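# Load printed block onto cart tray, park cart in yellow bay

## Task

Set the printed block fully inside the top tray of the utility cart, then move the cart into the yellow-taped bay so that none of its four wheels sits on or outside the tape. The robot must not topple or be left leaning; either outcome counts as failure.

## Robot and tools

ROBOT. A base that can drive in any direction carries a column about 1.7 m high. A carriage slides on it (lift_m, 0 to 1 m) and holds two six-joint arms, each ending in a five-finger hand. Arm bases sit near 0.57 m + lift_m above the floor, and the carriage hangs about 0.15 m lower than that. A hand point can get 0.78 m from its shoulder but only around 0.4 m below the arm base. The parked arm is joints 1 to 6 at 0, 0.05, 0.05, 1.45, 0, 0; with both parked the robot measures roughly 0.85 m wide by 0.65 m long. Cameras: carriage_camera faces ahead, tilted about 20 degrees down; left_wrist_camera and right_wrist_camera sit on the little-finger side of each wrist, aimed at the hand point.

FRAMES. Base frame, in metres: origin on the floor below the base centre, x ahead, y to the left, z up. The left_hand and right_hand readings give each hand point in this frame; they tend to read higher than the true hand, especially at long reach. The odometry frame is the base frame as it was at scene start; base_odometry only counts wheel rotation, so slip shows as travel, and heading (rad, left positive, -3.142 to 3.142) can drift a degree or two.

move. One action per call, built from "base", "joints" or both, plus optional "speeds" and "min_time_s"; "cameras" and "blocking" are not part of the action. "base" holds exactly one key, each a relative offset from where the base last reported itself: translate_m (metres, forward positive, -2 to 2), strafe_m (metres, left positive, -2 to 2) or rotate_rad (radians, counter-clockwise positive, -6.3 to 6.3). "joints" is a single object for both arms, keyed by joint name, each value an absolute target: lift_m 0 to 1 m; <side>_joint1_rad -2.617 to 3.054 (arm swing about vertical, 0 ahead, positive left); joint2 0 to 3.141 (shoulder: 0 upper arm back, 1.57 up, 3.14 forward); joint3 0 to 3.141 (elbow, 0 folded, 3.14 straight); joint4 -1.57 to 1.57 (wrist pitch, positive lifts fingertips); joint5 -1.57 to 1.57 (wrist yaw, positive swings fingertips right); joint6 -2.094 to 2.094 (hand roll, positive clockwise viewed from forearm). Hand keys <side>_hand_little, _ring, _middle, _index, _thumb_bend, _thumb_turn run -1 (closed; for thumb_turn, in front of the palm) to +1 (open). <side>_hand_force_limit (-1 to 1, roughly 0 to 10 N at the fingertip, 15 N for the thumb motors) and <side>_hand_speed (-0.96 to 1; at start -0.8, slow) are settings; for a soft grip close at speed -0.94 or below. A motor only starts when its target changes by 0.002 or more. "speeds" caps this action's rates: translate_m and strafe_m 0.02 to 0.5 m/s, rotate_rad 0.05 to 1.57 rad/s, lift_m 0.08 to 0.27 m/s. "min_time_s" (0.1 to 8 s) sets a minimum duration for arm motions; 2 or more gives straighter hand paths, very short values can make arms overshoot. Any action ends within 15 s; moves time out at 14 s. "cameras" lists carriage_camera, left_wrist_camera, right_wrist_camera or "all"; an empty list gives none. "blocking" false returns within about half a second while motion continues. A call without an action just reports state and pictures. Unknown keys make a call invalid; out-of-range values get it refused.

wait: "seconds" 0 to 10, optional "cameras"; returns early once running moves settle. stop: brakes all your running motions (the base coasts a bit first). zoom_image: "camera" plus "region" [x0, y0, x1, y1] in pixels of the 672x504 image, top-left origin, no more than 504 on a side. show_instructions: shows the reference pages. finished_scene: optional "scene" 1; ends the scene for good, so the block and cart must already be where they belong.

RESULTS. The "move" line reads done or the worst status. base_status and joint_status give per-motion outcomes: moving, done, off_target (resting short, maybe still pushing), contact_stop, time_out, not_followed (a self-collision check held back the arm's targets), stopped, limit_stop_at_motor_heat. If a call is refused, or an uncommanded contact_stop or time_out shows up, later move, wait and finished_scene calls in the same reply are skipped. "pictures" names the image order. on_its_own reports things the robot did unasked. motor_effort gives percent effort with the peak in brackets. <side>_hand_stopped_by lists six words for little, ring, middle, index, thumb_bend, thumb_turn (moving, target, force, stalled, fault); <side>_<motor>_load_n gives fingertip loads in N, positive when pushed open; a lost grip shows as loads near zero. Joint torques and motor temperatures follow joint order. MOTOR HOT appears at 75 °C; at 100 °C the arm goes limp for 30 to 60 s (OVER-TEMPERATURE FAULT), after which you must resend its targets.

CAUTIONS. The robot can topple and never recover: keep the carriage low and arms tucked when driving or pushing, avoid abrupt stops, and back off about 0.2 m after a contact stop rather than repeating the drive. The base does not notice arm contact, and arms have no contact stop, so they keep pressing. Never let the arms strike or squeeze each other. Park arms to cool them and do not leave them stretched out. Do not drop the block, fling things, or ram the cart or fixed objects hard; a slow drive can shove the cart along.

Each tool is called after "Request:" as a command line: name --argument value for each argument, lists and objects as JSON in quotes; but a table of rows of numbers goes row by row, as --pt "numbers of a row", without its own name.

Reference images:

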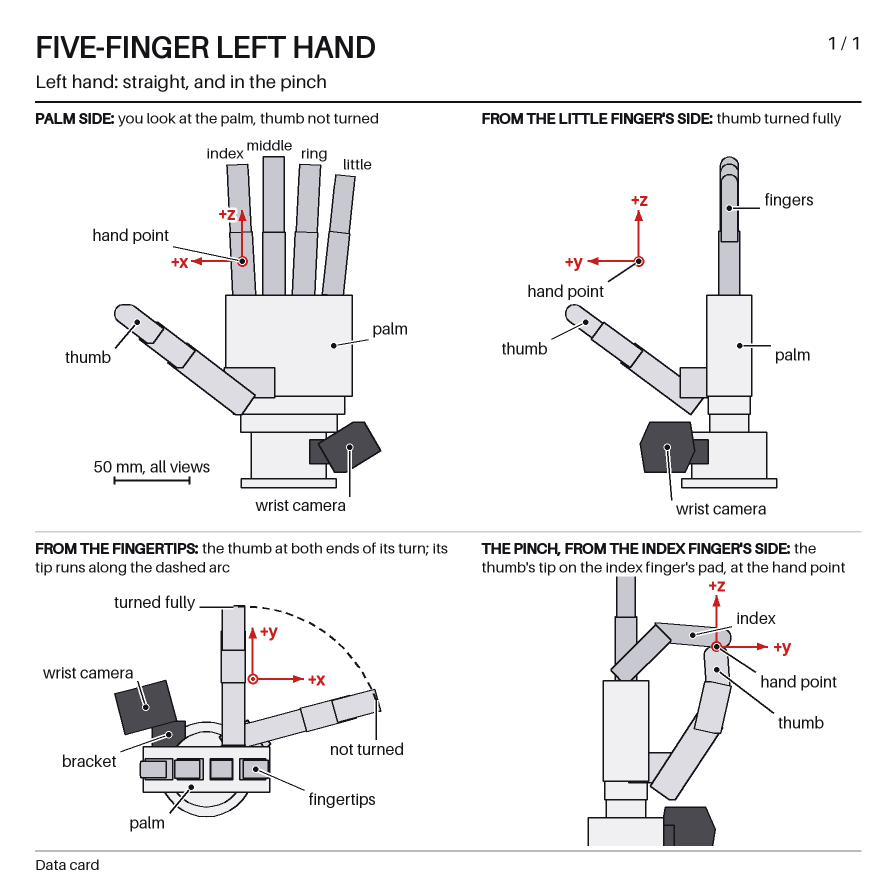

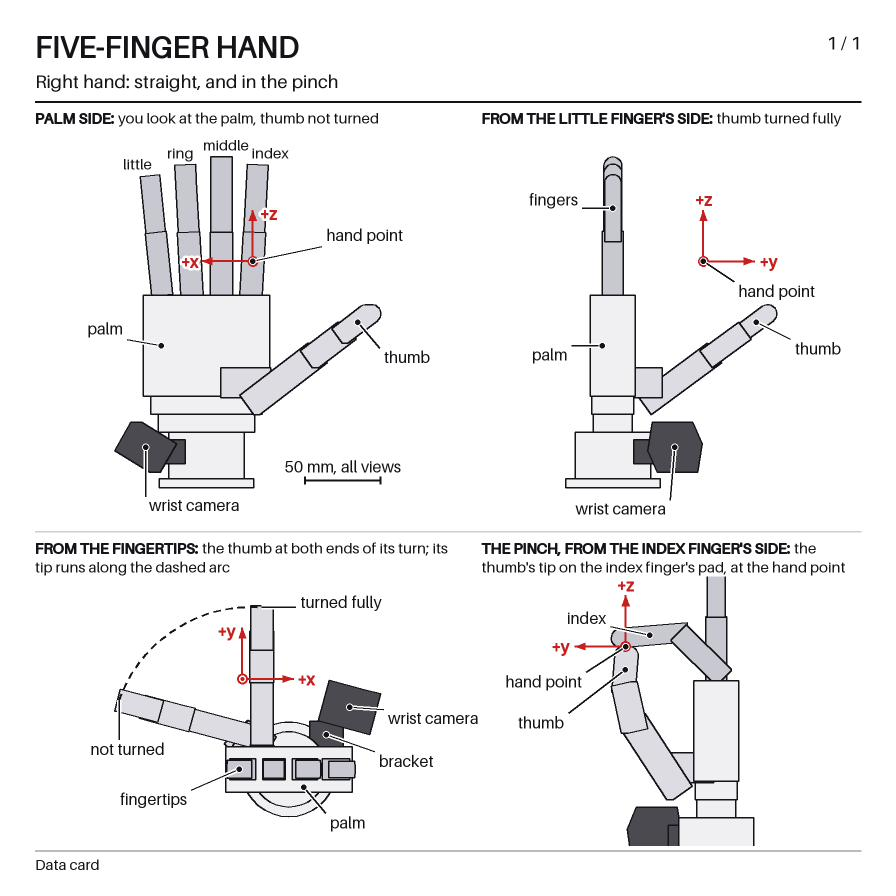

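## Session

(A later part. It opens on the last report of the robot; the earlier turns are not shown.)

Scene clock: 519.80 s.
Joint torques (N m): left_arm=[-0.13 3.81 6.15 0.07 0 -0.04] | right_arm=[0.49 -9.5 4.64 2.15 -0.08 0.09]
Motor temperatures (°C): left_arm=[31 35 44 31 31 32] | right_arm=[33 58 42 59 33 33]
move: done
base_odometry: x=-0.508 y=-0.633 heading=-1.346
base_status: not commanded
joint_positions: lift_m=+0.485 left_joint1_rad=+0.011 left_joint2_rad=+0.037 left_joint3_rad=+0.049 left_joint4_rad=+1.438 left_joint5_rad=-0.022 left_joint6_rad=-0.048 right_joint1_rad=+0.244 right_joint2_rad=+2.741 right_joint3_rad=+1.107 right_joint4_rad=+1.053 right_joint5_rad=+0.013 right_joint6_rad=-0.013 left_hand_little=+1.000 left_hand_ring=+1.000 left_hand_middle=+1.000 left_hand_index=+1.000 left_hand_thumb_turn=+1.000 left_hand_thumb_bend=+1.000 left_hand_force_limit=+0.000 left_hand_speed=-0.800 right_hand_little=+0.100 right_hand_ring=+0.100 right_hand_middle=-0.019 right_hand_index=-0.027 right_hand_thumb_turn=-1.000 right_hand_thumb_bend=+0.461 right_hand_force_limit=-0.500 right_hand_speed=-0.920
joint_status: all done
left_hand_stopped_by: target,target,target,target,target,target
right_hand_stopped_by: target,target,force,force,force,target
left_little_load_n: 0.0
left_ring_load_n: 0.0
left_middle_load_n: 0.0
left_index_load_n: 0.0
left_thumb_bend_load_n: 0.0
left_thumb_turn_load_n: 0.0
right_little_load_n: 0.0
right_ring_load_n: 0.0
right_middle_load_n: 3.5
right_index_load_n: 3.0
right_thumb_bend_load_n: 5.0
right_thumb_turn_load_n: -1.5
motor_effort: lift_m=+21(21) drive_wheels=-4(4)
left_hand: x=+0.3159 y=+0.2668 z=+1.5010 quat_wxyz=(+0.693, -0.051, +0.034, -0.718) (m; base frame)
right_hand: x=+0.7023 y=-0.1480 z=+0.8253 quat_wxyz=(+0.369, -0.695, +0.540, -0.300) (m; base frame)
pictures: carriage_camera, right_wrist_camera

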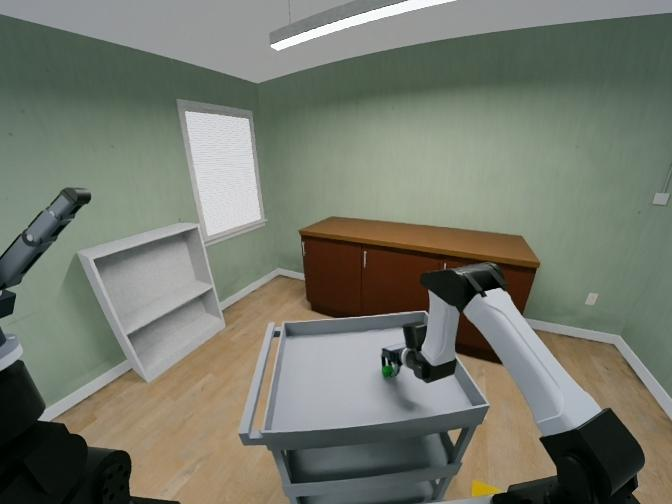

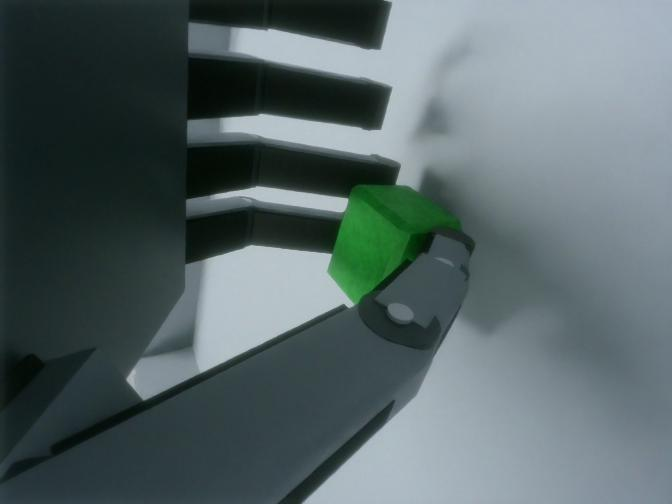

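Request:
move --joints '{"lift_m": 0.476}' --speeds '{"lift_m": 0.08}' --cameras '["right_wrist_camera"]'

Request:
move --joints '{"lift_m": 0.470}' --speeds '{"lift_m": 0.08}' --cameras '["carriage_camera", "right_wrist_camera"]'

Request:
zoom_image --camera "carriage_camera" --region '[340, 330, 440, 430]'

Scene clock: 522.83 s.
Joint torques (N m): left_arm=[-0.02 3.73 6.06 0.05 0.02 -0.05] | right_arm=[0.49 -9.84 4.52 2.07 -0.06 0.04]
Motor temperatures (°C): left_arm=[31 35 44 31 31 32] | right_arm=[33 58 42 59 33 33]
move: done
base_odometry: x=-0.508 y=-0.633 heading=-1.346
base_status: not commanded
joint_positions: lift_m=+0.476 left_joint1_rad=+0.011 left_joint2_rad=+0.037 left_joint3_rad=+0.049 left_joint4_rad=+1.437 left_joint5_rad=-0.022 left_joint6_rad=-0.048 right_joint1_rad=+0.244 right_joint2_rad=+2.744 right_joint3_rad=+1.109 right_joint4_rad=+1.059 right_joint5_rad=+0.013 right_joint6_rad=-0.013 left_hand_little=+1.000 left_hand_ring=+1.000 left_hand_middle=+1.000 left_hand_index=+1.000 left_hand_thumb_turn=+1.000 left_hand_thumb_bend=+1.000 left_hand_force_limit=+0.000 left_hand_speed=-0.800 right_hand_little=+0.100 right_hand_ring=+0.100 right_hand_middle=-0.019 right_hand_index=-0.027 right_hand_thumb_turn=-1.000 right_hand_thumb_bend=+0.461 right_hand_force_limit=-0.500 right_hand_speed=-0.920
joint_status: all done
left_hand_stopped_by: target,target,target,target,target,target
right_hand_stopped_by: target,target,force,force,force,target
left_little_load_n: -0.5
left_ring_load_n: 0.0
left_middle_load_n: 0.0
left_index_load_n: 0.0
left_thumb_bend_load_n: 0.0
left_thumb_turn_load_n: 0.0
right_little_load_n: 0.0
right_ring_load_n: 0.0
right_middle_load_n: 3.0
right_index_load_n: 2.5
right_thumb_bend_load_n: 5.0
right_thumb_turn_load_n: -1.5
motor_effort: lift_m=+21(22) drive_wheels=-4(5)
left_hand: x=+0.3160 y=+0.2668 z=+1.4919 quat_wxyz=(+0.693, -0.052, +0.034, -0.718) (m; base frame)
right_hand: x=+0.7030 y=-0.1478 z=+0.8163 quat_wxyz=(+0.371, -0.694, +0.539, -0.301) (m; base frame)
pictures: right_wrist_camera

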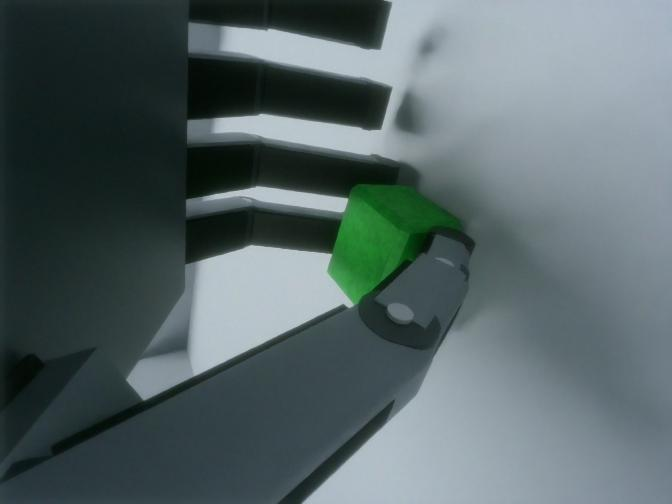

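Scene clock: 523.30 s.
Joint torques (N m): left_arm=[-0.09 3.75 6.04 0.05 0.03 -0.04] | right_arm=[0.46 -9.83 4.19 1.93 -0.12 0.1]
Motor temperatures (°C): left_arm=[31 35 44 31 31 32] | right_arm=[33 58 42 59 33 33]
move: done
base_odometry: x=-0.508 y=-0.633 heading=-1.346
base_status: not commanded
joint_positions: lift_m=+0.470 left_joint1_rad=+0.011 left_joint2_rad=+0.037 left_joint3_rad=+0.049 left_joint4_rad=+1.438 left_joint5_rad=-0.022 left_joint6_rad=-0.048 right_joint1_rad=+0.244 right_joint2_rad=+2.744 right_joint3_rad=+1.111 right_joint4_rad=+1.080 right_joint5_rad=+0.013 right_joint6_rad=-0.013 left_hand_little=+1.000 left_hand_ring=+1.000 left_hand_middle=+1.000 left_hand_index=+1.000 left_hand_thumb_turn=+1.000 left_hand_thumb_bend=+1.000 left_hand_force_limit=+0.000 left_hand_speed=-0.800 right_hand_little=+0.100 right_hand_ring=+0.100 right_hand_middle=-0.019 right_hand_index=-0.027 right_hand_thumb_turn=-1.000 right_hand_thumb_bend=+0.461 right_hand_force_limit=-0.500 right_hand_speed=-0.920
joint_status: all done
left_hand_stopped_by: target,target,target,target,target,target
right_hand_stopped_by: target,target,force,force,force,target
left_little_load_n: 0.0
left_ring_load_n: 0.0
left_middle_load_n: 0.0
left_index_load_n: 0.5
left_thumb_bend_load_n: 0.0
left_thumb_turn_load_n: 0.0
right_little_load_n: 0.0
right_ring_load_n: 0.0
right_middle_load_n: 3.0
right_index_load_n: 2.0
right_thumb_bend_load_n: 4.0
right_thumb_turn_load_n: -1.0
motor_effort: lift_m=+20(21) drive_wheels=-4(4)
left_hand: x=+0.3159 y=+0.2668 z=+1.4860 quat_wxyz=(+0.693, -0.051, +0.034, -0.718) (m; base frame)
right_hand: x=+0.7079 y=-0.1466 z=+0.8149 quat_wxyz=(+0.379, -0.689, +0.536, -0.307) (m; base frame)
pictures: carriage_camera, right_wrist_camera

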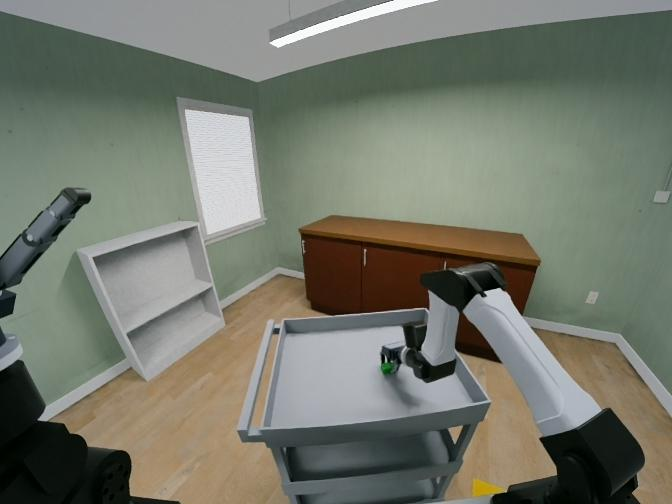

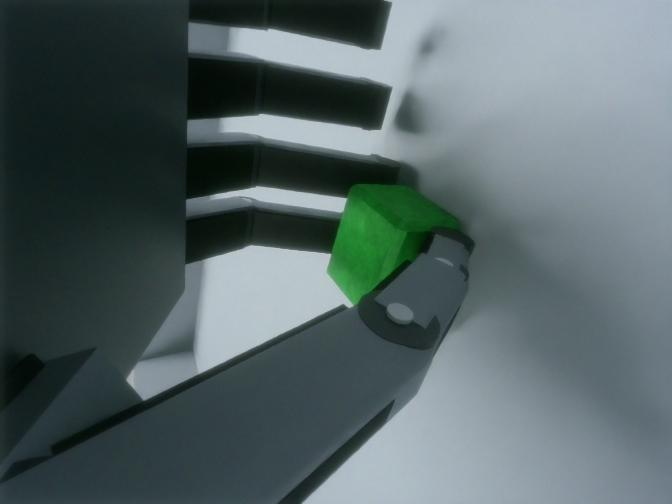

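Scaled by 5.040.

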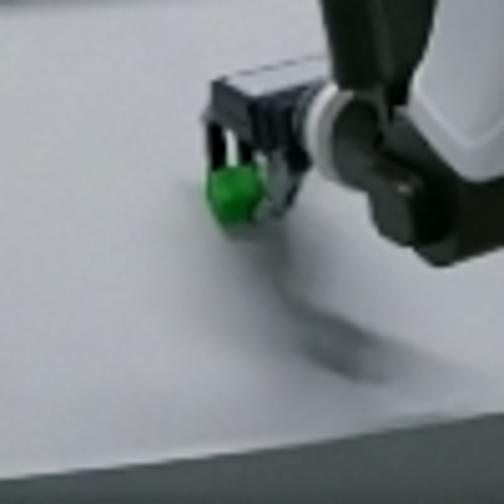

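Request:
move --joints '{"lift_m": 0.473, "right_hand_speed": -0.85, "right_hand_index": 0.5, "right_hand_middle": 0.5, "right_hand_thumb_bend": 0.8}' --cameras '["carriage_camera", "right_wrist_camera"]'

Request:
zoom_image --camera "carriage_camera" --region '[340, 330, 440, 430]'

Scene clock: 527.70 s.
Joint torques (N m): left_arm=[-0.05 3.77 6.04 0.06 0.01 -0.05] | right_arm=[0.46 -9.76 4.34 1.97 -0.16 0.05]
Motor temperatures (°C): left_arm=[31 35 44 31 31 32] | right_arm=[33 59 42 59 33 33]
move: done
base_odometry: x=-0.508 y=-0.633 heading=-1.346
base_status: not commanded
joint_positions: lift_m=+0.473 left_joint1_rad=+0.011 left_joint2_rad=+0.037 left_joint3_rad=+0.049 left_joint4_rad=+1.438 left_joint5_rad=-0.022 left_joint6_rad=-0.048 right_joint1_rad=+0.244 right_joint2_rad=+2.744 right_joint3_rad=+1.112 right_joint4_rad=+1.072 right_joint5_rad=+0.013 right_joint6_rad=-0.013 left_hand_little=+1.000 left_hand_ring=+1.000 left_hand_middle=+1.000 left_hand_index=+1.000 left_hand_thumb_turn=+1.000 left_hand_thumb_bend=+1.000 left_hand_force_limit=+0.000 left_hand_speed=-0.800 right_hand_little=+0.100 right_hand_ring=+0.100 right_hand_middle=+0.500 right_hand_index=+0.500 right_hand_thumb_turn=-1.000 right_hand_thumb_bend=+0.800 right_hand_force_limit=-0.500 right_hand_speed=-0.850
joint_status: all done
left_hand_stopped_by: target,target,target,target,target,target
right_hand_stopped_by: target,target,target,target,target,target
left_little_load_n: 0.0
left_ring_load_n: 0.0
left_middle_load_n: 0.0
left_index_load_n: 0.0
left_thumb_bend_load_n: 0.0
left_thumb_turn_load_n: 0.0
right_little_load_n: 0.0
right_ring_load_n: -0.5
right_middle_load_n: 0.0
right_index_load_n: 0.0
right_thumb_bend_load_n: 0.0
right_thumb_turn_load_n: 0.0
motor_effort: lift_m=+22(25) drive_wheels=+2(4)
left_hand: x=+0.3157 y=+0.2668 z=+1.4889 quat_wxyz=(+0.693, -0.051, +0.033, -0.718) (m; base frame)
right_hand: x=+0.7065 y=-0.1469 z=+0.8162 quat_wxyz=(+0.376, -0.691, +0.537, -0.305) (m; base frame)
pictures: carriage_camera, right_wrist_camera

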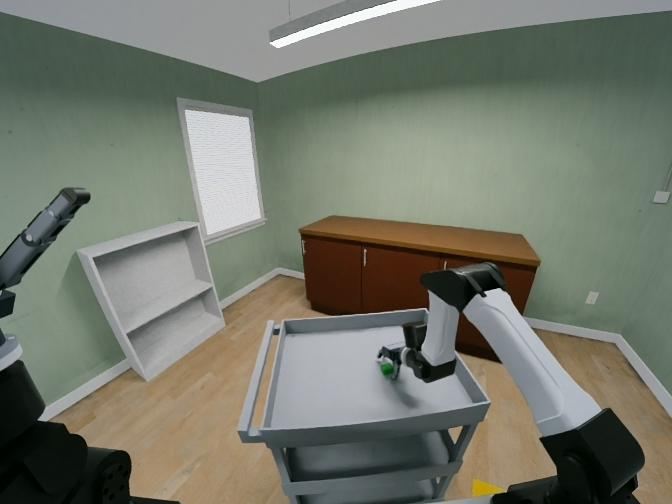

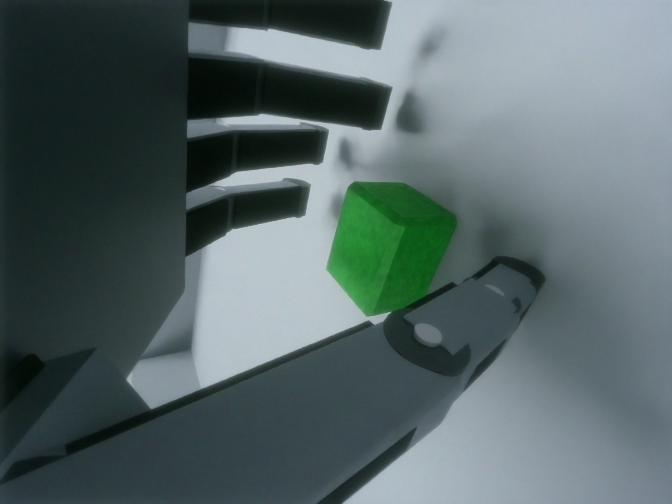

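Scaled by 5.040.

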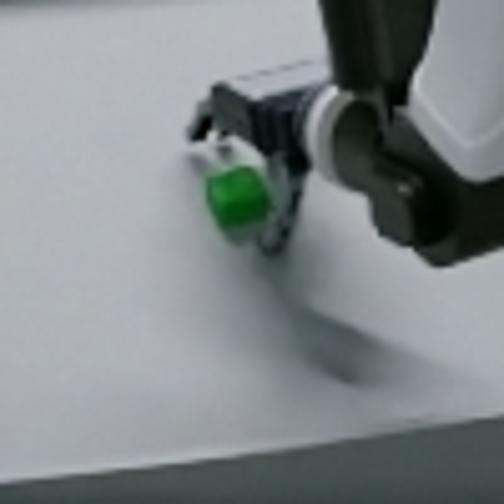

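Request:
move --joints '{"lift_m": 0.65}' --speeds '{"lift_m": 0.15}'

Request:
move --base '{"translate_m": -0.25}' --joints '{"right_joint1_rad": 0.0, "right_joint2_rad": 0.9, "right_joint3_rad": 0.3, "right_joint4_rad": 0.6, "right_hand_speed": 0.0, "right_hand_index": 1, "right_hand_middle": 1, "right_hand_ring": 1, "right_hand_little": 1, "right_hand_thumb_bend": 1, "right_hand_thumb_turn": 1}' --speeds '{"translate_m": 0.25}' --min_time_s 3

Request:
move --joints '{"right_joint1_rad": 0.0, "right_joint2_rad": 0.05, "right_joint3_rad": 0.05, "right_joint4_rad": 1.45}' --min_time_s 2 --cameras '["carriage_camera"]'

Request:
zoom_image --camera "carriage_camera" --region '[240, 320, 560, 504]'

Scene clock: 533.53 s.
Joint torques (N m): left_arm=[-0.16 3.78 6.06 0.03 0 -0.05] | right_arm=[0.46 -9.83 4.46 2 -0.05 0.09]
Motor temperatures (°C): left_arm=[31 35 44 31 31 32] | right_arm=[33 59 41 59 33 33]
move: done
base_odometry: x=-0.508 y=-0.633 heading=-1.346
base_status: not commanded
joint_positions: lift_m=+0.650 left_joint1_rad=+0.011 left_joint2_rad=+0.037 left_joint3_rad=+0.049 left_joint4_rad=+1.439 left_joint5_rad=-0.022 left_joint6_rad=-0.048 right_joint1_rad=+0.244 right_joint2_rad=+2.746 right_joint3_rad=+1.112 right_joint4_rad=+1.066 right_joint5_rad=+0.013 right_joint6_rad=-0.013 left_hand_little=+1.000 left_hand_ring=+1.000 left_hand_middle=+1.000 left_hand_index=+1.000 left_hand_thumb_turn=+1.000 left_hand_thumb_bend=+1.000 left_hand_force_limit=+0.000 left_hand_speed=-0.800 right_hand_little=+0.100 right_hand_ring=+0.100 right_hand_middle=+0.500 right_hand_index=+0.500 right_hand_thumb_turn=-1.000 right_hand_thumb_bend=+0.800 right_hand_force_limit=-0.500 right_hand_speed=-0.850
joint_status: all done
left_hand_stopped_by: target,target,target,target,target,target
right_hand_stopped_by: target,target,target,target,target,target
left_little_load_n: 0.0
left_ring_load_n: 0.0
left_middle_load_n: -0.5
left_index_load_n: 0.0
left_thumb_bend_load_n: 0.0
left_thumb_turn_load_n: 0.0
right_little_load_n: 0.0
right_ring_load_n: 0.0
right_middle_load_n: 0.0
right_index_load_n: 0.0
right_thumb_bend_load_n: 0.0
right_thumb_turn_load_n: 0.0
motor_effort: lift_m=+21(26) drive_wheels=+1(4)
left_hand: x=+0.3155 y=+0.2668 z=+1.6661 quat_wxyz=(+0.693, -0.051, +0.033, -0.718) (m; base frame)
right_hand: x=+0.7045 y=-0.1474 z=+0.9909 quat_wxyz=(+0.373, -0.693, +0.538, -0.303) (m; base frame)
pictures: none

Scene clock: 536.83 s.
Joint torques (N m): left_arm=[-0.16 3.75 6.05 0.04 0.01 -0.04] | right_arm=[-0.55 -1.98 7.82 2.09 -0.09 0.02]
Motor temperatures (°C): left_arm=[31 35 44 31 31 32] | right_arm=[33 59 42 59 33 33]
move: done
base_odometry: x=-0.564 y=-0.390 heading=-1.346
base_status: done
joint_positions: lift_m=+0.650 left_joint1_rad=+0.011 left_joint2_rad=+0.037 left_joint3_rad=+0.049 left_joint4_rad=+1.439 left_joint5_rad=-0.022 left_joint6_rad=-0.048 right_joint1_rad=+0.007 right_joint2_rad=+0.910 right_joint3_rad=+0.306 right_joint4_rad=+0.607 right_joint5_rad=+0.013 right_joint6_rad=-0.013 left_hand_little=+1.000 left_hand_ring=+1.000 left_hand_middle=+1.000 left_hand_index=+1.000 left_hand_thumb_turn=+1.000 left_hand_thumb_bend=+1.000 left_hand_force_limit=+0.000 left_hand_speed=-0.800 right_hand_little=+1.000 right_hand_ring=+1.000 right_hand_middle=+1.000 right_hand_index=+1.000 right_hand_thumb_turn=+1.000 right_hand_thumb_bend=+1.000 right_hand_force_limit=-0.500 right_hand_speed=+0.000
joint_status: all done
left_hand_stopped_by: target,target,target,target,target,target
right_hand_stopped_by: target,target,target,target,target,target
left_little_load_n: 0.0
left_ring_load_n: 0.0
left_middle_load_n: 0.0
left_index_load_n: 0.0
left_thumb_bend_load_n: 0.0
left_thumb_turn_load_n: 0.0
right_little_load_n: -0.5
right_ring_load_n: 0.0
right_middle_load_n: 0.0
right_index_load_n: 0.0
right_thumb_bend_load_n: 0.0
right_thumb_turn_load_n: -0.5
motor_effort: lift_m=+21(21) drive_wheels=-2(13)
left_hand: x=+0.3155 y=+0.2669 z=+1.6661 quat_wxyz=(+0.693, -0.051, +0.033, -0.718) (m; base frame)
right_hand: x=+0.5868 y=-0.2653 z=+1.3921 quat_wxyz=(+0.496, -0.501, +0.498, -0.505) (m; base frame)
pictures: none

Scene clock: 539.17 s.
Joint torques (N m): left_arm=[-0.02 3.81 6.16 0.03 0.02 -0.03] | right_arm=[-0.8 3.02 5.46 0.05 -0.11 0.06]
Motor temperatures (°C): left_arm=[31 35 44 31 31 32] | right_arm=[33 58 42 58 33 33]
move: done
base_odometry: x=-0.564 y=-0.390 heading=-1.346
base_status: not commanded
joint_positions: lift_m=+0.650 left_joint1_rad=+0.011 left_joint2_rad=+0.037 left_joint3_rad=+0.049 left_joint4_rad=+1.439 left_joint5_rad=-0.022 left_joint6_rad=-0.048 right_joint1_rad=+0.007 right_joint2_rad=+0.056 right_joint3_rad=+0.056 right_joint4_rad=+1.434 right_joint5_rad=+0.013 right_joint6_rad=-0.013 left_hand_little=+1.000 left_hand_ring=+1.000 left_hand_middle=+1.000 left_hand_index=+1.000 left_hand_thumb_turn=+1.000 left_hand_thumb_bend=+1.000 left_hand_force_limit=+0.000 left_hand_speed=-0.800 right_hand_little=+1.000 right_hand_ring=+1.000 right_hand_middle=+1.000 right_hand_index=+1.000 right_hand_thumb_turn=+1.000 right_hand_thumb_bend=+1.000 right_hand_force_limit=-0.500 right_hand_speed=+0.000
joint_status: all done
left_hand_stopped_by: target,target,target,target,target,target
right_hand_stopped_by: target,target,target,target,target,target
left_little_load_n: 0.0
left_ring_load_n: 0.0
left_middle_load_n: 0.0
left_index_load_n: 0.0
left_thumb_bend_load_n: 0.0
left_thumb_turn_load_n: 0.0
right_little_load_n: 0.0
right_ring_load_n: 0.0
right_middle_load_n: 0.0
right_index_load_n: 0.0
right_thumb_bend_load_n: 0.5
right_thumb_turn_load_n: -0.5
motor_effort: lift_m=+21(21) drive_wheels=-2(2)
left_hand: x=+0.3155 y=+0.2669 z=+1.6661 quat_wxyz=(+0.693, -0.051, +0.033, -0.718) (m; base frame)
right_hand: x=+0.3224 y=-0.2670 z=+1.6659 quat_wxyz=(+0.703, -0.044, +0.053, -0.708) (m; base frame)
pictures: carriage_camera

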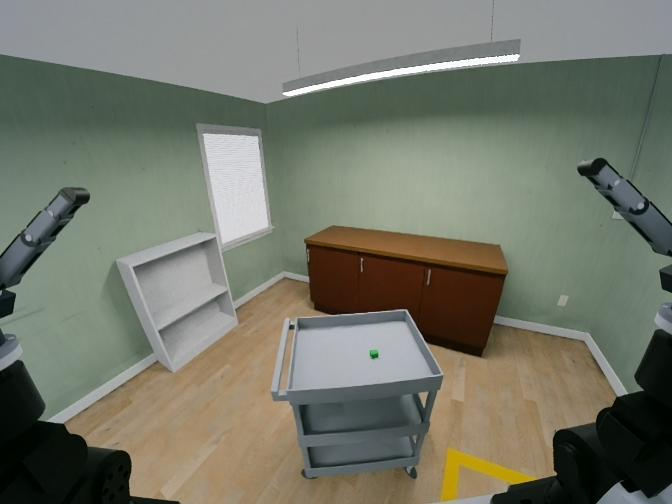

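Scaled by 1.575.

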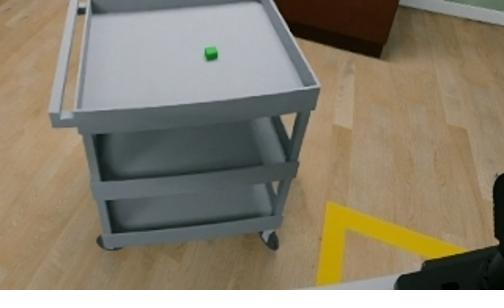

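Request:
move --base '{"strafe_m": 1.03}' --speeds '{"strafe_m": 0.4}'

Request:
move --base '{"rotate_rad": -0.225}' --cameras '["carriage_camera"]'

Scene clock: 573.40 s.
Joint torques (N m): left_arm=[-0.1 3.81 6.08 0.05 0.05 -0.03] | right_arm=[-0.38 3.08 5.57 0.03 -0.08 0.09]
Motor temperatures (°C): left_arm=[31 35 44 31 31 32] | right_arm=[33 52 42 49 33 33]
move: done
base_odometry: x=+0.440 y=-0.160 heading=-1.346
base_status: done
joint_positions: lift_m=+0.650 left_joint1_rad=+0.011 left_joint2_rad=+0.037 left_joint3_rad=+0.049 left_joint4_rad=+1.439 left_joint5_rad=-0.022 left_joint6_rad=-0.048 right_joint1_rad=+0.005 right_joint2_rad=+0.056 right_joint3_rad=+0.056 right_joint4_rad=+1.436 right_joint5_rad=+0.013 right_joint6_rad=-0.013 left_hand_little=+1.000 left_hand_ring=+1.000 left_hand_middle=+1.000 left_hand_index=+1.000 left_hand_thumb_turn=+1.000 left_hand_thumb_bend=+1.000 left_hand_force_limit=+0.000 left_hand_speed=-0.800 right_hand_little=+1.000 right_hand_ring=+1.000 right_hand_middle=+1.000 right_hand_index=+1.000 right_hand_thumb_turn=+1.000 right_hand_thumb_bend=+1.000 right_hand_force_limit=-0.500 right_hand_speed=+0.000
joint_status: not commanded
left_hand_stopped_by: target,target,target,target,target,target
right_hand_stopped_by: target,target,target,target,target,target
left_little_load_n: 0.0
left_ring_load_n: 0.0
left_middle_load_n: 0.0
left_index_load_n: 0.0
left_thumb_bend_load_n: 0.0
left_thumb_turn_load_n: 0.0
right_little_load_n: 0.0
right_ring_load_n: 0.0
right_middle_load_n: 0.0
right_index_load_n: 0.0
right_thumb_bend_load_n: 0.0
right_thumb_turn_load_n: 0.0
motor_effort: lift_m=+21(21) drive_wheels=-2(9)
left_hand: x=+0.3155 y=+0.2668 z=+1.6661 quat_wxyz=(+0.693, -0.051, +0.033, -0.718) (m; base frame)
right_hand: x=+0.3221 y=-0.2672 z=+1.6660 quat_wxyz=(+0.703, -0.044, +0.052, -0.708) (m; base frame)
pictures: none

Scene clock: 574.77 s.
Joint torques (N m): left_arm=[-0.1 3.73 6.06 0.04 0.02 -0.03] | right_arm=[-0.35 2.81 5.57 -0.07 -0.12 0.17]
move: done
base_odometry: x=+0.441 y=-0.160 heading=-1.571
base_status: done
joint_positions: lift_m=+0.650 left_joint1_rad=+0.011 left_joint2_rad=+0.037 left_joint3_rad=+0.049 left_joint4_rad=+1.438 left_joint5_rad=-0.022 left_joint6_rad=-0.048 right_joint1_rad=+0.005 right_joint2_rad=+0.056 right_joint3_rad=+0.056 right_joint4_rad=+1.440 right_joint5_rad=+0.013 right_joint6_rad=-0.013 left_hand_little=+1.000 left_hand_ring=+1.000 left_hand_middle=+1.000 left_hand_index=+1.000 left_hand_thumb_turn=+1.000 left_hand_thumb_bend=+1.000 left_hand_force_limit=+0.000 left_hand_speed=-0.800 right_hand_little=+1.000 right_hand_ring=+1.000 right_hand_middle=+1.000 right_hand_index=+1.000 right_hand_thumb_turn=+1.000 right_hand_thumb_bend=+1.000 right_hand_force_limit=-0.500 right_hand_speed=+0.000
joint_status: not commanded
left_hand_stopped_by: target,target,target,target,target,target
right_hand_stopped_by: target,target,target,target,target,target
left_little_load_n: 0.0
left_ring_load_n: 0.0
left_middle_load_n: 0.0
left_index_load_n: 0.0
left_thumb_bend_load_n: 0.0
left_thumb_turn_load_n: 0.5
right_little_load_n: 0.0
right_ring_load_n: 0.0
right_middle_load_n: 0.0
right_index_load_n: 0.0
right_thumb_bend_load_n: 0.0
right_thumb_turn_load_n: 0.0
motor_effort: lift_m=+21(21) drive_wheels=+4(7)
left_hand: x=+0.3157 y=+0.2668 z=+1.6660 quat_wxyz=(+0.693, -0.051, +0.033, -0.718) (m; base frame)
right_hand: x=+0.3210 y=-0.2672 z=+1.6664 quat_wxyz=(+0.703, -0.042, +0.051, -0.708) (m; base frame)
pictures: carriage_camera

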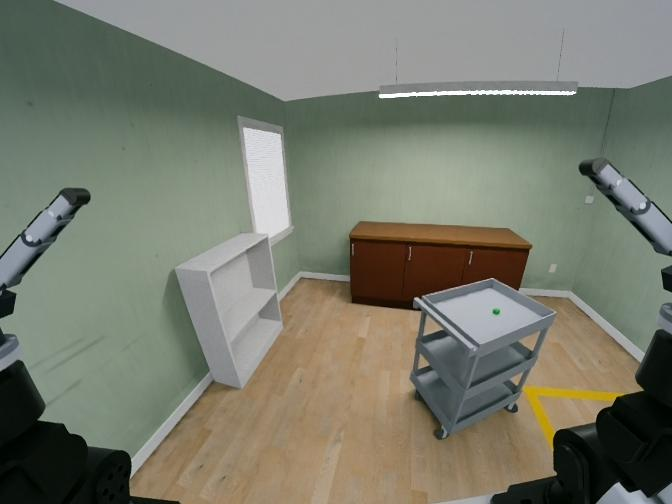

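Request:
move --base '{"translate_m": 1.0}' --speeds '{"translate_m": 0.3}' --cameras '["carriage_camera"]'

Scene clock: 593.10 s.
Joint torques (N m): left_arm=[-0.03 3.75 6.08 0.07 0.03 -0.03] | right_arm=[-0.51 2.86 5.72 -0.11 -0.08 0.08]
move: done
base_odometry: x=+0.439 y=-1.160 heading=-1.572
base_status: done
joint_positions: lift_m=+0.650 left_joint1_rad=+0.011 left_joint2_rad=+0.037 left_joint3_rad=+0.049 left_joint4_rad=+1.437 left_joint5_rad=-0.022 left_joint6_rad=-0.048 right_joint1_rad=+0.005 right_joint2_rad=+0.056 right_joint3_rad=+0.056 right_joint4_rad=+1.443 right_joint5_rad=+0.013 right_joint6_rad=-0.013 left_hand_little=+1.000 left_hand_ring=+1.000 left_hand_middle=+1.000 left_hand_index=+1.000 left_hand_thumb_turn=+1.000 left_hand_thumb_bend=+1.000 left_hand_force_limit=+0.000 left_hand_speed=-0.800 right_hand_little=+1.000 right_hand_ring=+1.000 right_hand_middle=+1.000 right_hand_index=+1.000 right_hand_thumb_turn=+1.000 right_hand_thumb_bend=+1.000 right_hand_force_limit=-0.500 right_hand_speed=+0.000
joint_status: not commanded
left_hand_stopped_by: target,target,target,target,target,target
right_hand_stopped_by: target,target,target,target,target,target
left_little_load_n: 0.0
left_ring_load_n: 0.0
left_middle_load_n: 0.0
left_index_load_n: 0.0
left_thumb_bend_load_n: 0.0
left_thumb_turn_load_n: 0.0
right_little_load_n: 0.0
right_ring_load_n: 0.0
right_middle_load_n: 0.0
right_index_load_n: 0.0
right_thumb_bend_load_n: 0.0
right_thumb_turn_load_n: 0.0
motor_effort: lift_m=+21(21) drive_wheels=-7(14)
left_hand: x=+0.3160 y=+0.2668 z=+1.6659 quat_wxyz=(+0.693, -0.052, +0.034, -0.718) (m; base frame)
right_hand: x=+0.3201 y=-0.2672 z=+1.6668 quat_wxyz=(+0.703, -0.041, +0.049, -0.708) (m; base frame)
pictures: carriage_camera

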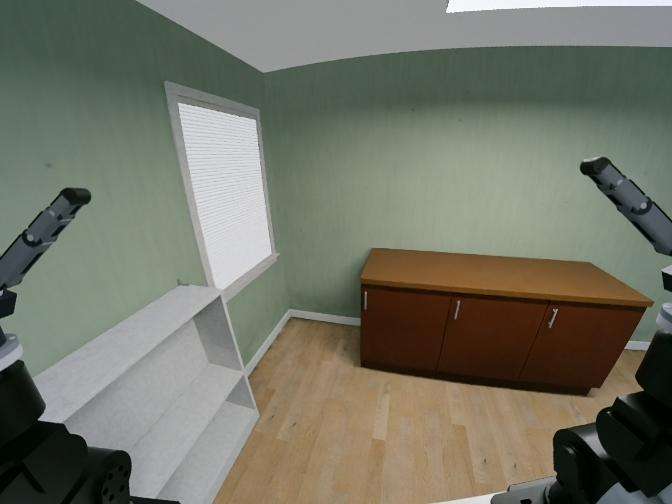

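Request:
zoom_image --camera "carriage_camera" --region '[360, 380, 672, 504]'

Request:
move --base '{"rotate_rad": -0.5}' --speeds '{"rotate_rad": 0.5}' --cameras '["carriage_camera"]'

Scaled by 1.615.

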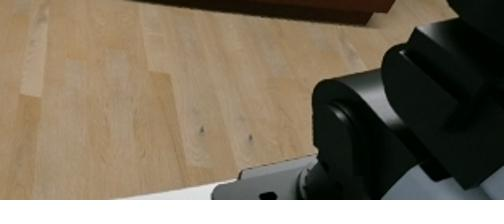

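Scene clock: 599.50 s.
Joint torques (N m): left_arm=[-0.14 3.73 6.11 0.07 0 -0.04] | right_arm=[-0.53 2.89 5.52 -0.11 -0.15 0.04]
move: done
base_odometry: x=+0.439 y=-1.160 heading=-2.072
base_status: done
joint_positions: lift_m=+0.650 left_joint1_rad=+0.011 left_joint2_rad=+0.037 left_joint3_rad=+0.049 left_joint4_rad=+1.438 left_joint5_rad=-0.022 left_joint6_rad=-0.048 right_joint1_rad=+0.005 right_joint2_rad=+0.056 right_joint3_rad=+0.056 right_joint4_rad=+1.443 right_joint5_rad=+0.013 right_joint6_rad=-0.013 left_hand_little=+1.000 left_hand_ring=+1.000 left_hand_middle=+1.000 left_hand_index=+1.000 left_hand_thumb_turn=+1.000 left_hand_thumb_bend=+1.000 left_hand_force_limit=+0.000 left_hand_speed=-0.800 right_hand_little=+1.000 right_hand_ring=+1.000 right_hand_middle=+1.000 right_hand_index=+1.000 right_hand_thumb_turn=+1.000 right_hand_thumb_bend=+1.000 right_hand_force_limit=-0.500 right_hand_speed=+0.000
joint_status: not commanded
left_hand_stopped_by: target,target,target,target,target,target
right_hand_stopped_by: target,target,target,target,target,target
left_little_load_n: 0.0
left_ring_load_n: 0.0
left_middle_load_n: 0.0
left_index_load_n: -0.5
left_thumb_bend_load_n: 0.0
left_thumb_turn_load_n: 0.0
right_little_load_n: 0.0
right_ring_load_n: 0.0
right_middle_load_n: 0.0
right_index_load_n: 0.0
right_thumb_bend_load_n: 0.0
right_thumb_turn_load_n: 0.0
motor_effort: lift_m=+21(22) drive_wheels=+3(8)
left_hand: x=+0.3158 y=+0.2668 z=+1.6660 quat_wxyz=(+0.693, -0.051, +0.033, -0.718) (m; base frame)
right_hand: x=+0.3201 y=-0.2672 z=+1.6668 quat_wxyz=(+0.703, -0.041, +0.049, -0.708) (m; base frame)
pictures: carriage_camera

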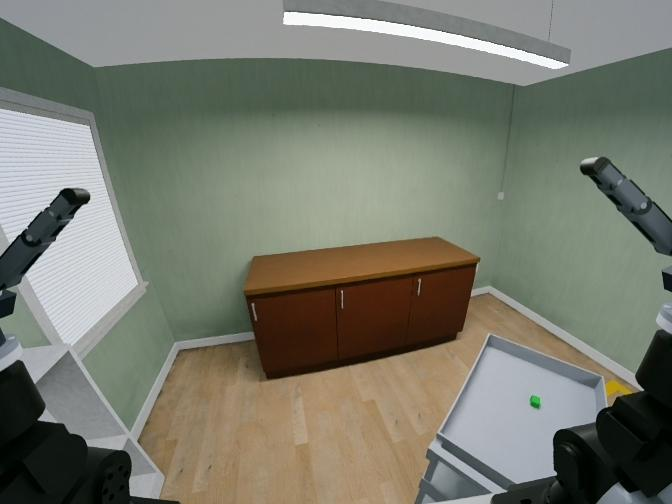

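Request:
zoom_image --camera "carriage_camera" --region '[360, 380, 672, 504]'

Scaled by 1.615.

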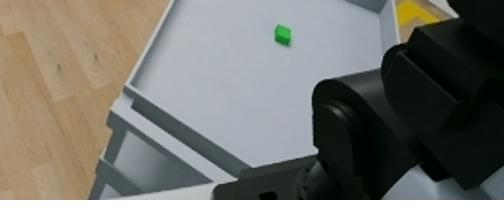

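Request:
move --base '{"rotate_rad": 0.45}' --speeds '{"rotate_rad": 0.6}' --cameras '[]'

Request:
move --base '{"translate_m": 0.93}' --speeds '{"translate_m": 0.3}' --cameras '["carriage_camera"]'

Scene clock: 615.03 s.
Joint torques (N m): left_arm=[-0.06 3.74 6.08 0.05 0.01 -0.03] | right_arm=[-0.29 2.88 5.55 -0.08 -0.18 0.04]
move: done
base_odometry: x=+0.439 y=-1.160 heading=-1.622
base_status: done
joint_positions: lift_m=+0.650 left_joint1_rad=+0.011 left_joint2_rad=+0.037 left_joint3_rad=+0.049 left_joint4_rad=+1.438 left_joint5_rad=-0.022 left_joint6_rad=-0.048 right_joint1_rad=+0.005 right_joint2_rad=+0.056 right_joint3_rad=+0.056 right_joint4_rad=+1.444 right_joint5_rad=+0.013 right_joint6_rad=-0.013 left_hand_little=+1.000 left_hand_ring=+1.000 left_hand_middle=+1.000 left_hand_index=+1.000 left_hand_thumb_turn=+1.000 left_hand_thumb_bend=+1.000 left_hand_force_limit=+0.000 left_hand_speed=-0.800 right_hand_little=+1.000 right_hand_ring=+1.000 right_hand_middle=+1.000 right_hand_index=+1.000 right_hand_thumb_turn=+1.000 right_hand_thumb_bend=+1.000 right_hand_force_limit=-0.500 right_hand_speed=+0.000
joint_status: not commanded
left_hand_stopped_by: target,target,target,target,target,target
right_hand_stopped_by: target,target,target,target,target,target
left_little_load_n: 0.0
left_ring_load_n: 0.0
left_middle_load_n: 0.0
left_index_load_n: 0.0
left_thumb_bend_load_n: 0.0
left_thumb_turn_load_n: 0.0
right_little_load_n: 0.0
right_ring_load_n: 0.0
right_middle_load_n: 0.0
right_index_load_n: 0.0
right_thumb_bend_load_n: 0.0
right_thumb_turn_load_n: 0.0
motor_effort: lift_m=+21(21) drive_wheels=-8(11)
left_hand: x=+0.3158 y=+0.2668 z=+1.6660 quat_wxyz=(+0.693, -0.051, +0.033, -0.718) (m; base frame)
right_hand: x=+0.3200 y=-0.2672 z=+1.6668 quat_wxyz=(+0.703, -0.041, +0.049, -0.708) (m; base frame)
pictures: none
No camera images: "cameras" was empty.

Scene clock: 619.73 s.
Joint torques (N m): left_arm=[-0.06 3.75 6.15 0.08 0.02 -0.02] | right_arm=[-0.31 2.77 5.63 -0.1 -0.07 0.04]
move: done
base_odometry: x=+0.391 y=-2.089 heading=-1.623
base_status: done
joint_positions: lift_m=+0.650 left_joint1_rad=+0.011 left_joint2_rad=+0.037 left_joint3_rad=+0.049 left_joint4_rad=+1.438 left_joint5_rad=-0.022 left_joint6_rad=-0.048 right_joint1_rad=+0.005 right_joint2_rad=+0.056 right_joint3_rad=+0.056 right_joint4_rad=+1.446 right_joint5_rad=+0.013 right_joint6_rad=-0.013 left_hand_little=+1.000 left_hand_ring=+1.000 left_hand_middle=+1.000 left_hand_index=+1.000 left_hand_thumb_turn=+1.000 left_hand_thumb_bend=+1.000 left_hand_force_limit=+0.000 left_hand_speed=-0.800 right_hand_little=+1.000 right_hand_ring=+1.000 right_hand_middle=+1.000 right_hand_index=+1.000 right_hand_thumb_turn=+1.000 right_hand_thumb_bend=+1.000 right_hand_force_limit=-0.500 right_hand_speed=+0.000
joint_status: not commanded
left_hand_stopped_by: target,target,target,target,target,target
right_hand_stopped_by: target,target,target,target,target,target
left_little_load_n: 0.0
left_ring_load_n: 0.0
left_middle_load_n: 0.0
left_index_load_n: 0.0
left_thumb_bend_load_n: 0.0
left_thumb_turn_load_n: 0.0
right_little_load_n: 0.0
right_ring_load_n: 0.0
right_middle_load_n: 0.0
right_index_load_n: 0.0
right_thumb_bend_load_n: 0.0
right_thumb_turn_load_n: 0.0
motor_effort: lift_m=+21(21) drive_wheels=-6(14)
left_hand: x=+0.3159 y=+0.2668 z=+1.6660 quat_wxyz=(+0.693, -0.051, +0.034, -0.718) (m; base frame)
right_hand: x=+0.3195 y=-0.2672 z=+1.6670 quat_wxyz=(+0.703, -0.040, +0.049, -0.709) (m; base frame)
pictures: carriage_camera

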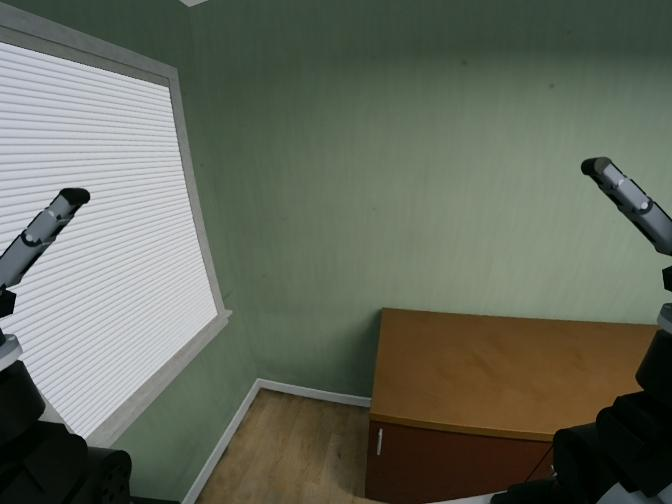

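Request:
move --base '{"translate_m": -0.07}' --cameras '[]'

Request:
move --base '{"rotate_rad": -2.789}' --speeds '{"rotate_rad": 0.7}' --cameras '["carriage_camera"]'

Scene clock: 632.53 s.
Joint torques (N m): left_arm=[-0.12 3.85 6.02 0.02 0.02 -0.02] | right_arm=[-0.49 2.93 5.68 -0.05 -0.13 0.1]
Motor temperatures (°C): left_arm=[31 35 44 31 31 32] | right_arm=[33 47 43 44 33 33]
move: done
base_odometry: x=+0.394 y=-2.019 heading=-1.623
base_status: done
joint_positions: lift_m=+0.650 left_joint1_rad=+0.011 left_joint2_rad=+0.037 left_joint3_rad=+0.049 left_joint4_rad=+1.440 left_joint5_rad=-0.022 left_joint6_rad=-0.048 right_joint1_rad=+0.005 right_joint2_rad=+0.056 right_joint3_rad=+0.055 right_joint4_rad=+1.448 right_joint5_rad=+0.013 right_joint6_rad=-0.013 left_hand_little=+1.000 left_hand_ring=+1.000 left_hand_middle=+1.000 left_hand_index=+1.000 left_hand_thumb_turn=+1.000 left_hand_thumb_bend=+1.000 left_hand_force_limit=+0.000 left_hand_speed=-0.800 right_hand_little=+1.000 right_hand_ring=+1.000 right_hand_middle=+1.000 right_hand_index=+1.000 right_hand_thumb_turn=+1.000 right_hand_thumb_bend=+1.000 right_hand_force_limit=-0.500 right_hand_speed=+0.000
joint_status: not commanded
left_hand_stopped_by: target,target,target,target,target,target
right_hand_stopped_by: target,target,target,target,target,target
left_little_load_n: 0.5
left_ring_load_n: 0.0
left_middle_load_n: 0.0
left_index_load_n: 0.0
left_thumb_bend_load_n: 0.0
left_thumb_turn_load_n: 0.0
right_little_load_n: 0.0
right_ring_load_n: 0.0
right_middle_load_n: 0.0
right_index_load_n: 0.0
right_thumb_bend_load_n: 0.0
right_thumb_turn_load_n: 0.0
motor_effort: lift_m=+21(22) drive_wheels=+1(14)
left_hand: x=+0.3152 y=+0.2668 z=+1.6662 quat_wxyz=(+0.693, -0.051, +0.033, -0.718) (m; base frame)
right_hand: x=+0.3192 y=-0.2672 z=+1.6669 quat_wxyz=(+0.703, -0.040, +0.048, -0.709) (m; base frame)
pictures: none
No camera images: "cameras" was empty.

Scene clock: 637.70 s.
Joint torques (N m): left_arm=[-0.06 3.74 6.02 0.05 0.03 -0.03] | right_arm=[-0.46 3.03 5.59 -0.14 -0.1 0.1]
move: done
base_odometry: x=+0.395 y=-2.019 heading=+1.872
base_status: done
joint_positions: lift_m=+0.650 left_joint1_rad=+0.011 left_joint2_rad=+0.037 left_joint3_rad=+0.049 left_joint4_rad=+1.440 left_joint5_rad=-0.022 left_joint6_rad=-0.048 right_joint1_rad=+0.005 right_joint2_rad=+0.056 right_joint3_rad=+0.055 right_joint4_rad=+1.448 right_joint5_rad=+0.013 right_joint6_rad=-0.013 left_hand_little=+1.000 left_hand_ring=+1.000 left_hand_middle=+1.000 left_hand_index=+1.000 left_hand_thumb_turn=+1.000 left_hand_thumb_bend=+1.000 left_hand_force_limit=+0.000 left_hand_speed=-0.800 right_hand_little=+1.000 right_hand_ring=+1.000 right_hand_middle=+1.000 right_hand_index=+1.000 right_hand_thumb_turn=+1.000 right_hand_thumb_bend=+1.000 right_hand_force_limit=-0.500 right_hand_speed=+0.000
joint_status: not commanded
left_hand_stopped_by: target,target,target,target,target,target
right_hand_stopped_by: target,target,target,target,target,target
left_little_load_n: 0.0
left_ring_load_n: 0.0
left_middle_load_n: 0.0
left_index_load_n: 0.0
left_thumb_bend_load_n: 0.0
left_thumb_turn_load_n: 0.0
right_little_load_n: 0.0
right_ring_load_n: 0.0
right_middle_load_n: 0.0
right_index_load_n: 0.0
right_thumb_bend_load_n: 0.0
right_thumb_turn_load_n: 0.0
motor_effort: lift_m=+21(21) drive_wheels=+3(9)
left_hand: x=+0.3154 y=+0.2668 z=+1.6661 quat_wxyz=(+0.693, -0.051, +0.033, -0.718) (m; base frame)
right_hand: x=+0.3192 y=-0.2672 z=+1.6669 quat_wxyz=(+0.703, -0.040, +0.048, -0.709) (m; base frame)
pictures: carriage_camera

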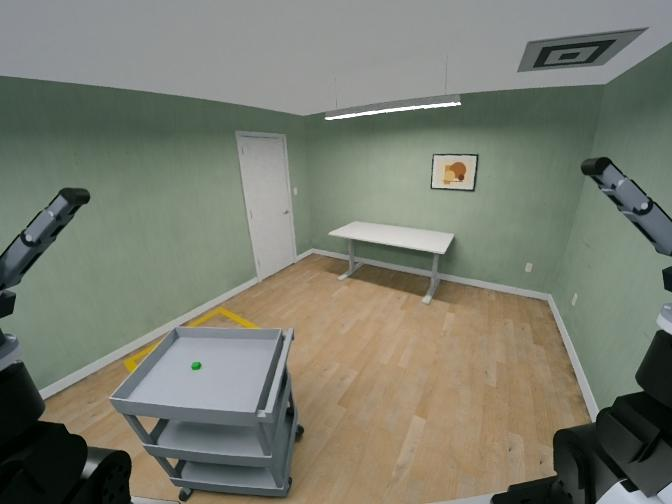

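Request:
move --base '{"translate_m": 0.22}' --speeds '{"translate_m": 0.2}' --cameras '[]'

Request:
move --base '{"strafe_m": 0.46}' --speeds '{"strafe_m": 0.15}' --cameras '["carriage_camera"]'

Scene clock: 643.80 s.
Joint torques (N m): left_arm=[-0.12 3.78 6.15 0.08 0.04 -0.03] | right_arm=[-0.66 3.03 5.76 -0.15 -0.11 0.06]
move: done
base_odometry: x=+0.330 y=-1.809 heading=+1.871
base_status: done
joint_positions: lift_m=+0.650 left_joint1_rad=+0.011 left_joint2_rad=+0.037 left_joint3_rad=+0.049 left_joint4_rad=+1.437 left_joint5_rad=-0.022 left_joint6_rad=-0.048 right_joint1_rad=+0.005 right_joint2_rad=+0.056 right_joint3_rad=+0.055 right_joint4_rad=+1.448 right_joint5_rad=+0.013 right_joint6_rad=-0.013 left_hand_little=+1.000 left_hand_ring=+1.000 left_hand_middle=+1.000 left_hand_index=+1.000 left_hand_thumb_turn=+1.000 left_hand_thumb_bend=+1.000 left_hand_force_limit=+0.000 left_hand_speed=-0.800 right_hand_little=+1.000 right_hand_ring=+1.000 right_hand_middle=+1.000 right_hand_index=+1.000 right_hand_thumb_turn=+1.000 right_hand_thumb_bend=+1.000 right_hand_force_limit=-0.500 right_hand_speed=+0.000
joint_status: not commanded
left_hand_stopped_by: target,target,target,target,target,target
right_hand_stopped_by: target,target,target,target,target,target
left_little_load_n: 0.0
left_ring_load_n: 0.0
left_middle_load_n: 0.0
left_index_load_n: 0.0
left_thumb_bend_load_n: 0.0
left_thumb_turn_load_n: 0.0
right_little_load_n: 0.0
right_ring_load_n: 0.0
right_middle_load_n: 0.0
right_index_load_n: 0.0
right_thumb_bend_load_n: 0.0
right_thumb_turn_load_n: 0.0
motor_effort: lift_m=+21(21) drive_wheels=-6(12)
left_hand: x=+0.3161 y=+0.2668 z=+1.6659 quat_wxyz=(+0.693, -0.052, +0.034, -0.718) (m; base frame)
right_hand: x=+0.3193 y=-0.2672 z=+1.6668 quat_wxyz=(+0.703, -0.040, +0.048, -0.709) (m; base frame)
pictures: none
No camera images: "cameras" was empty.

Scene clock: 647.87 s.
Joint torques (N m): left_arm=[-0.1 3.78 6.06 0.06 0.03 -0.03] | right_arm=[-0.38 2.99 5.63 -0.12 -0.15 0.07]
move: done
base_odometry: x=-0.110 y=-1.945 heading=+1.871
base_status: done
joint_positions: lift_m=+0.650 left_joint1_rad=+0.011 left_joint2_rad=+0.037 left_joint3_rad=+0.049 left_joint4_rad=+1.437 left_joint5_rad=-0.022 left_joint6_rad=-0.048 right_joint1_rad=+0.005 right_joint2_rad=+0.056 right_joint3_rad=+0.055 right_joint4_rad=+1.448 right_joint5_rad=+0.013 right_joint6_rad=-0.013 left_hand_little=+1.000 left_hand_ring=+1.000 left_hand_middle=+1.000 left_hand_index=+1.000 left_hand_thumb_turn=+1.000 left_hand_thumb_bend=+1.000 left_hand_force_limit=+0.000 left_hand_speed=-0.800 right_hand_little=+1.000 right_hand_ring=+1.000 right_hand_middle=+1.000 right_hand_index=+1.000 right_hand_thumb_turn=+1.000 right_hand_thumb_bend=+1.000 right_hand_force_limit=-0.500 right_hand_speed=+0.000
joint_status: not commanded
left_hand_stopped_by: target,target,target,target,target,target
right_hand_stopped_by: target,target,target,target,target,target
left_little_load_n: 0.0
left_ring_load_n: 0.0
left_middle_load_n: 0.0
left_index_load_n: 0.0
left_thumb_bend_load_n: 0.0
left_thumb_turn_load_n: 0.0
right_little_load_n: 0.0
right_ring_load_n: 0.0
right_middle_load_n: 0.0
right_index_load_n: 0.0
right_thumb_bend_load_n: 0.0
right_thumb_turn_load_n: 0.0
motor_effort: lift_m=+21(21) drive_wheels=+0(10)
left_hand: x=+0.3161 y=+0.2668 z=+1.6659 quat_wxyz=(+0.693, -0.052, +0.034, -0.718) (m; base frame)
right_hand: x=+0.3193 y=-0.2673 z=+1.6668 quat_wxyz=(+0.703, -0.040, +0.048, -0.709) (m; base frame)
pictures: carriage_camera

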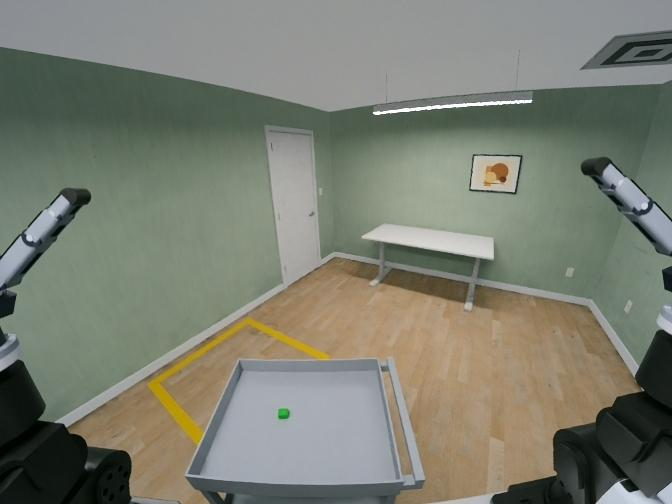

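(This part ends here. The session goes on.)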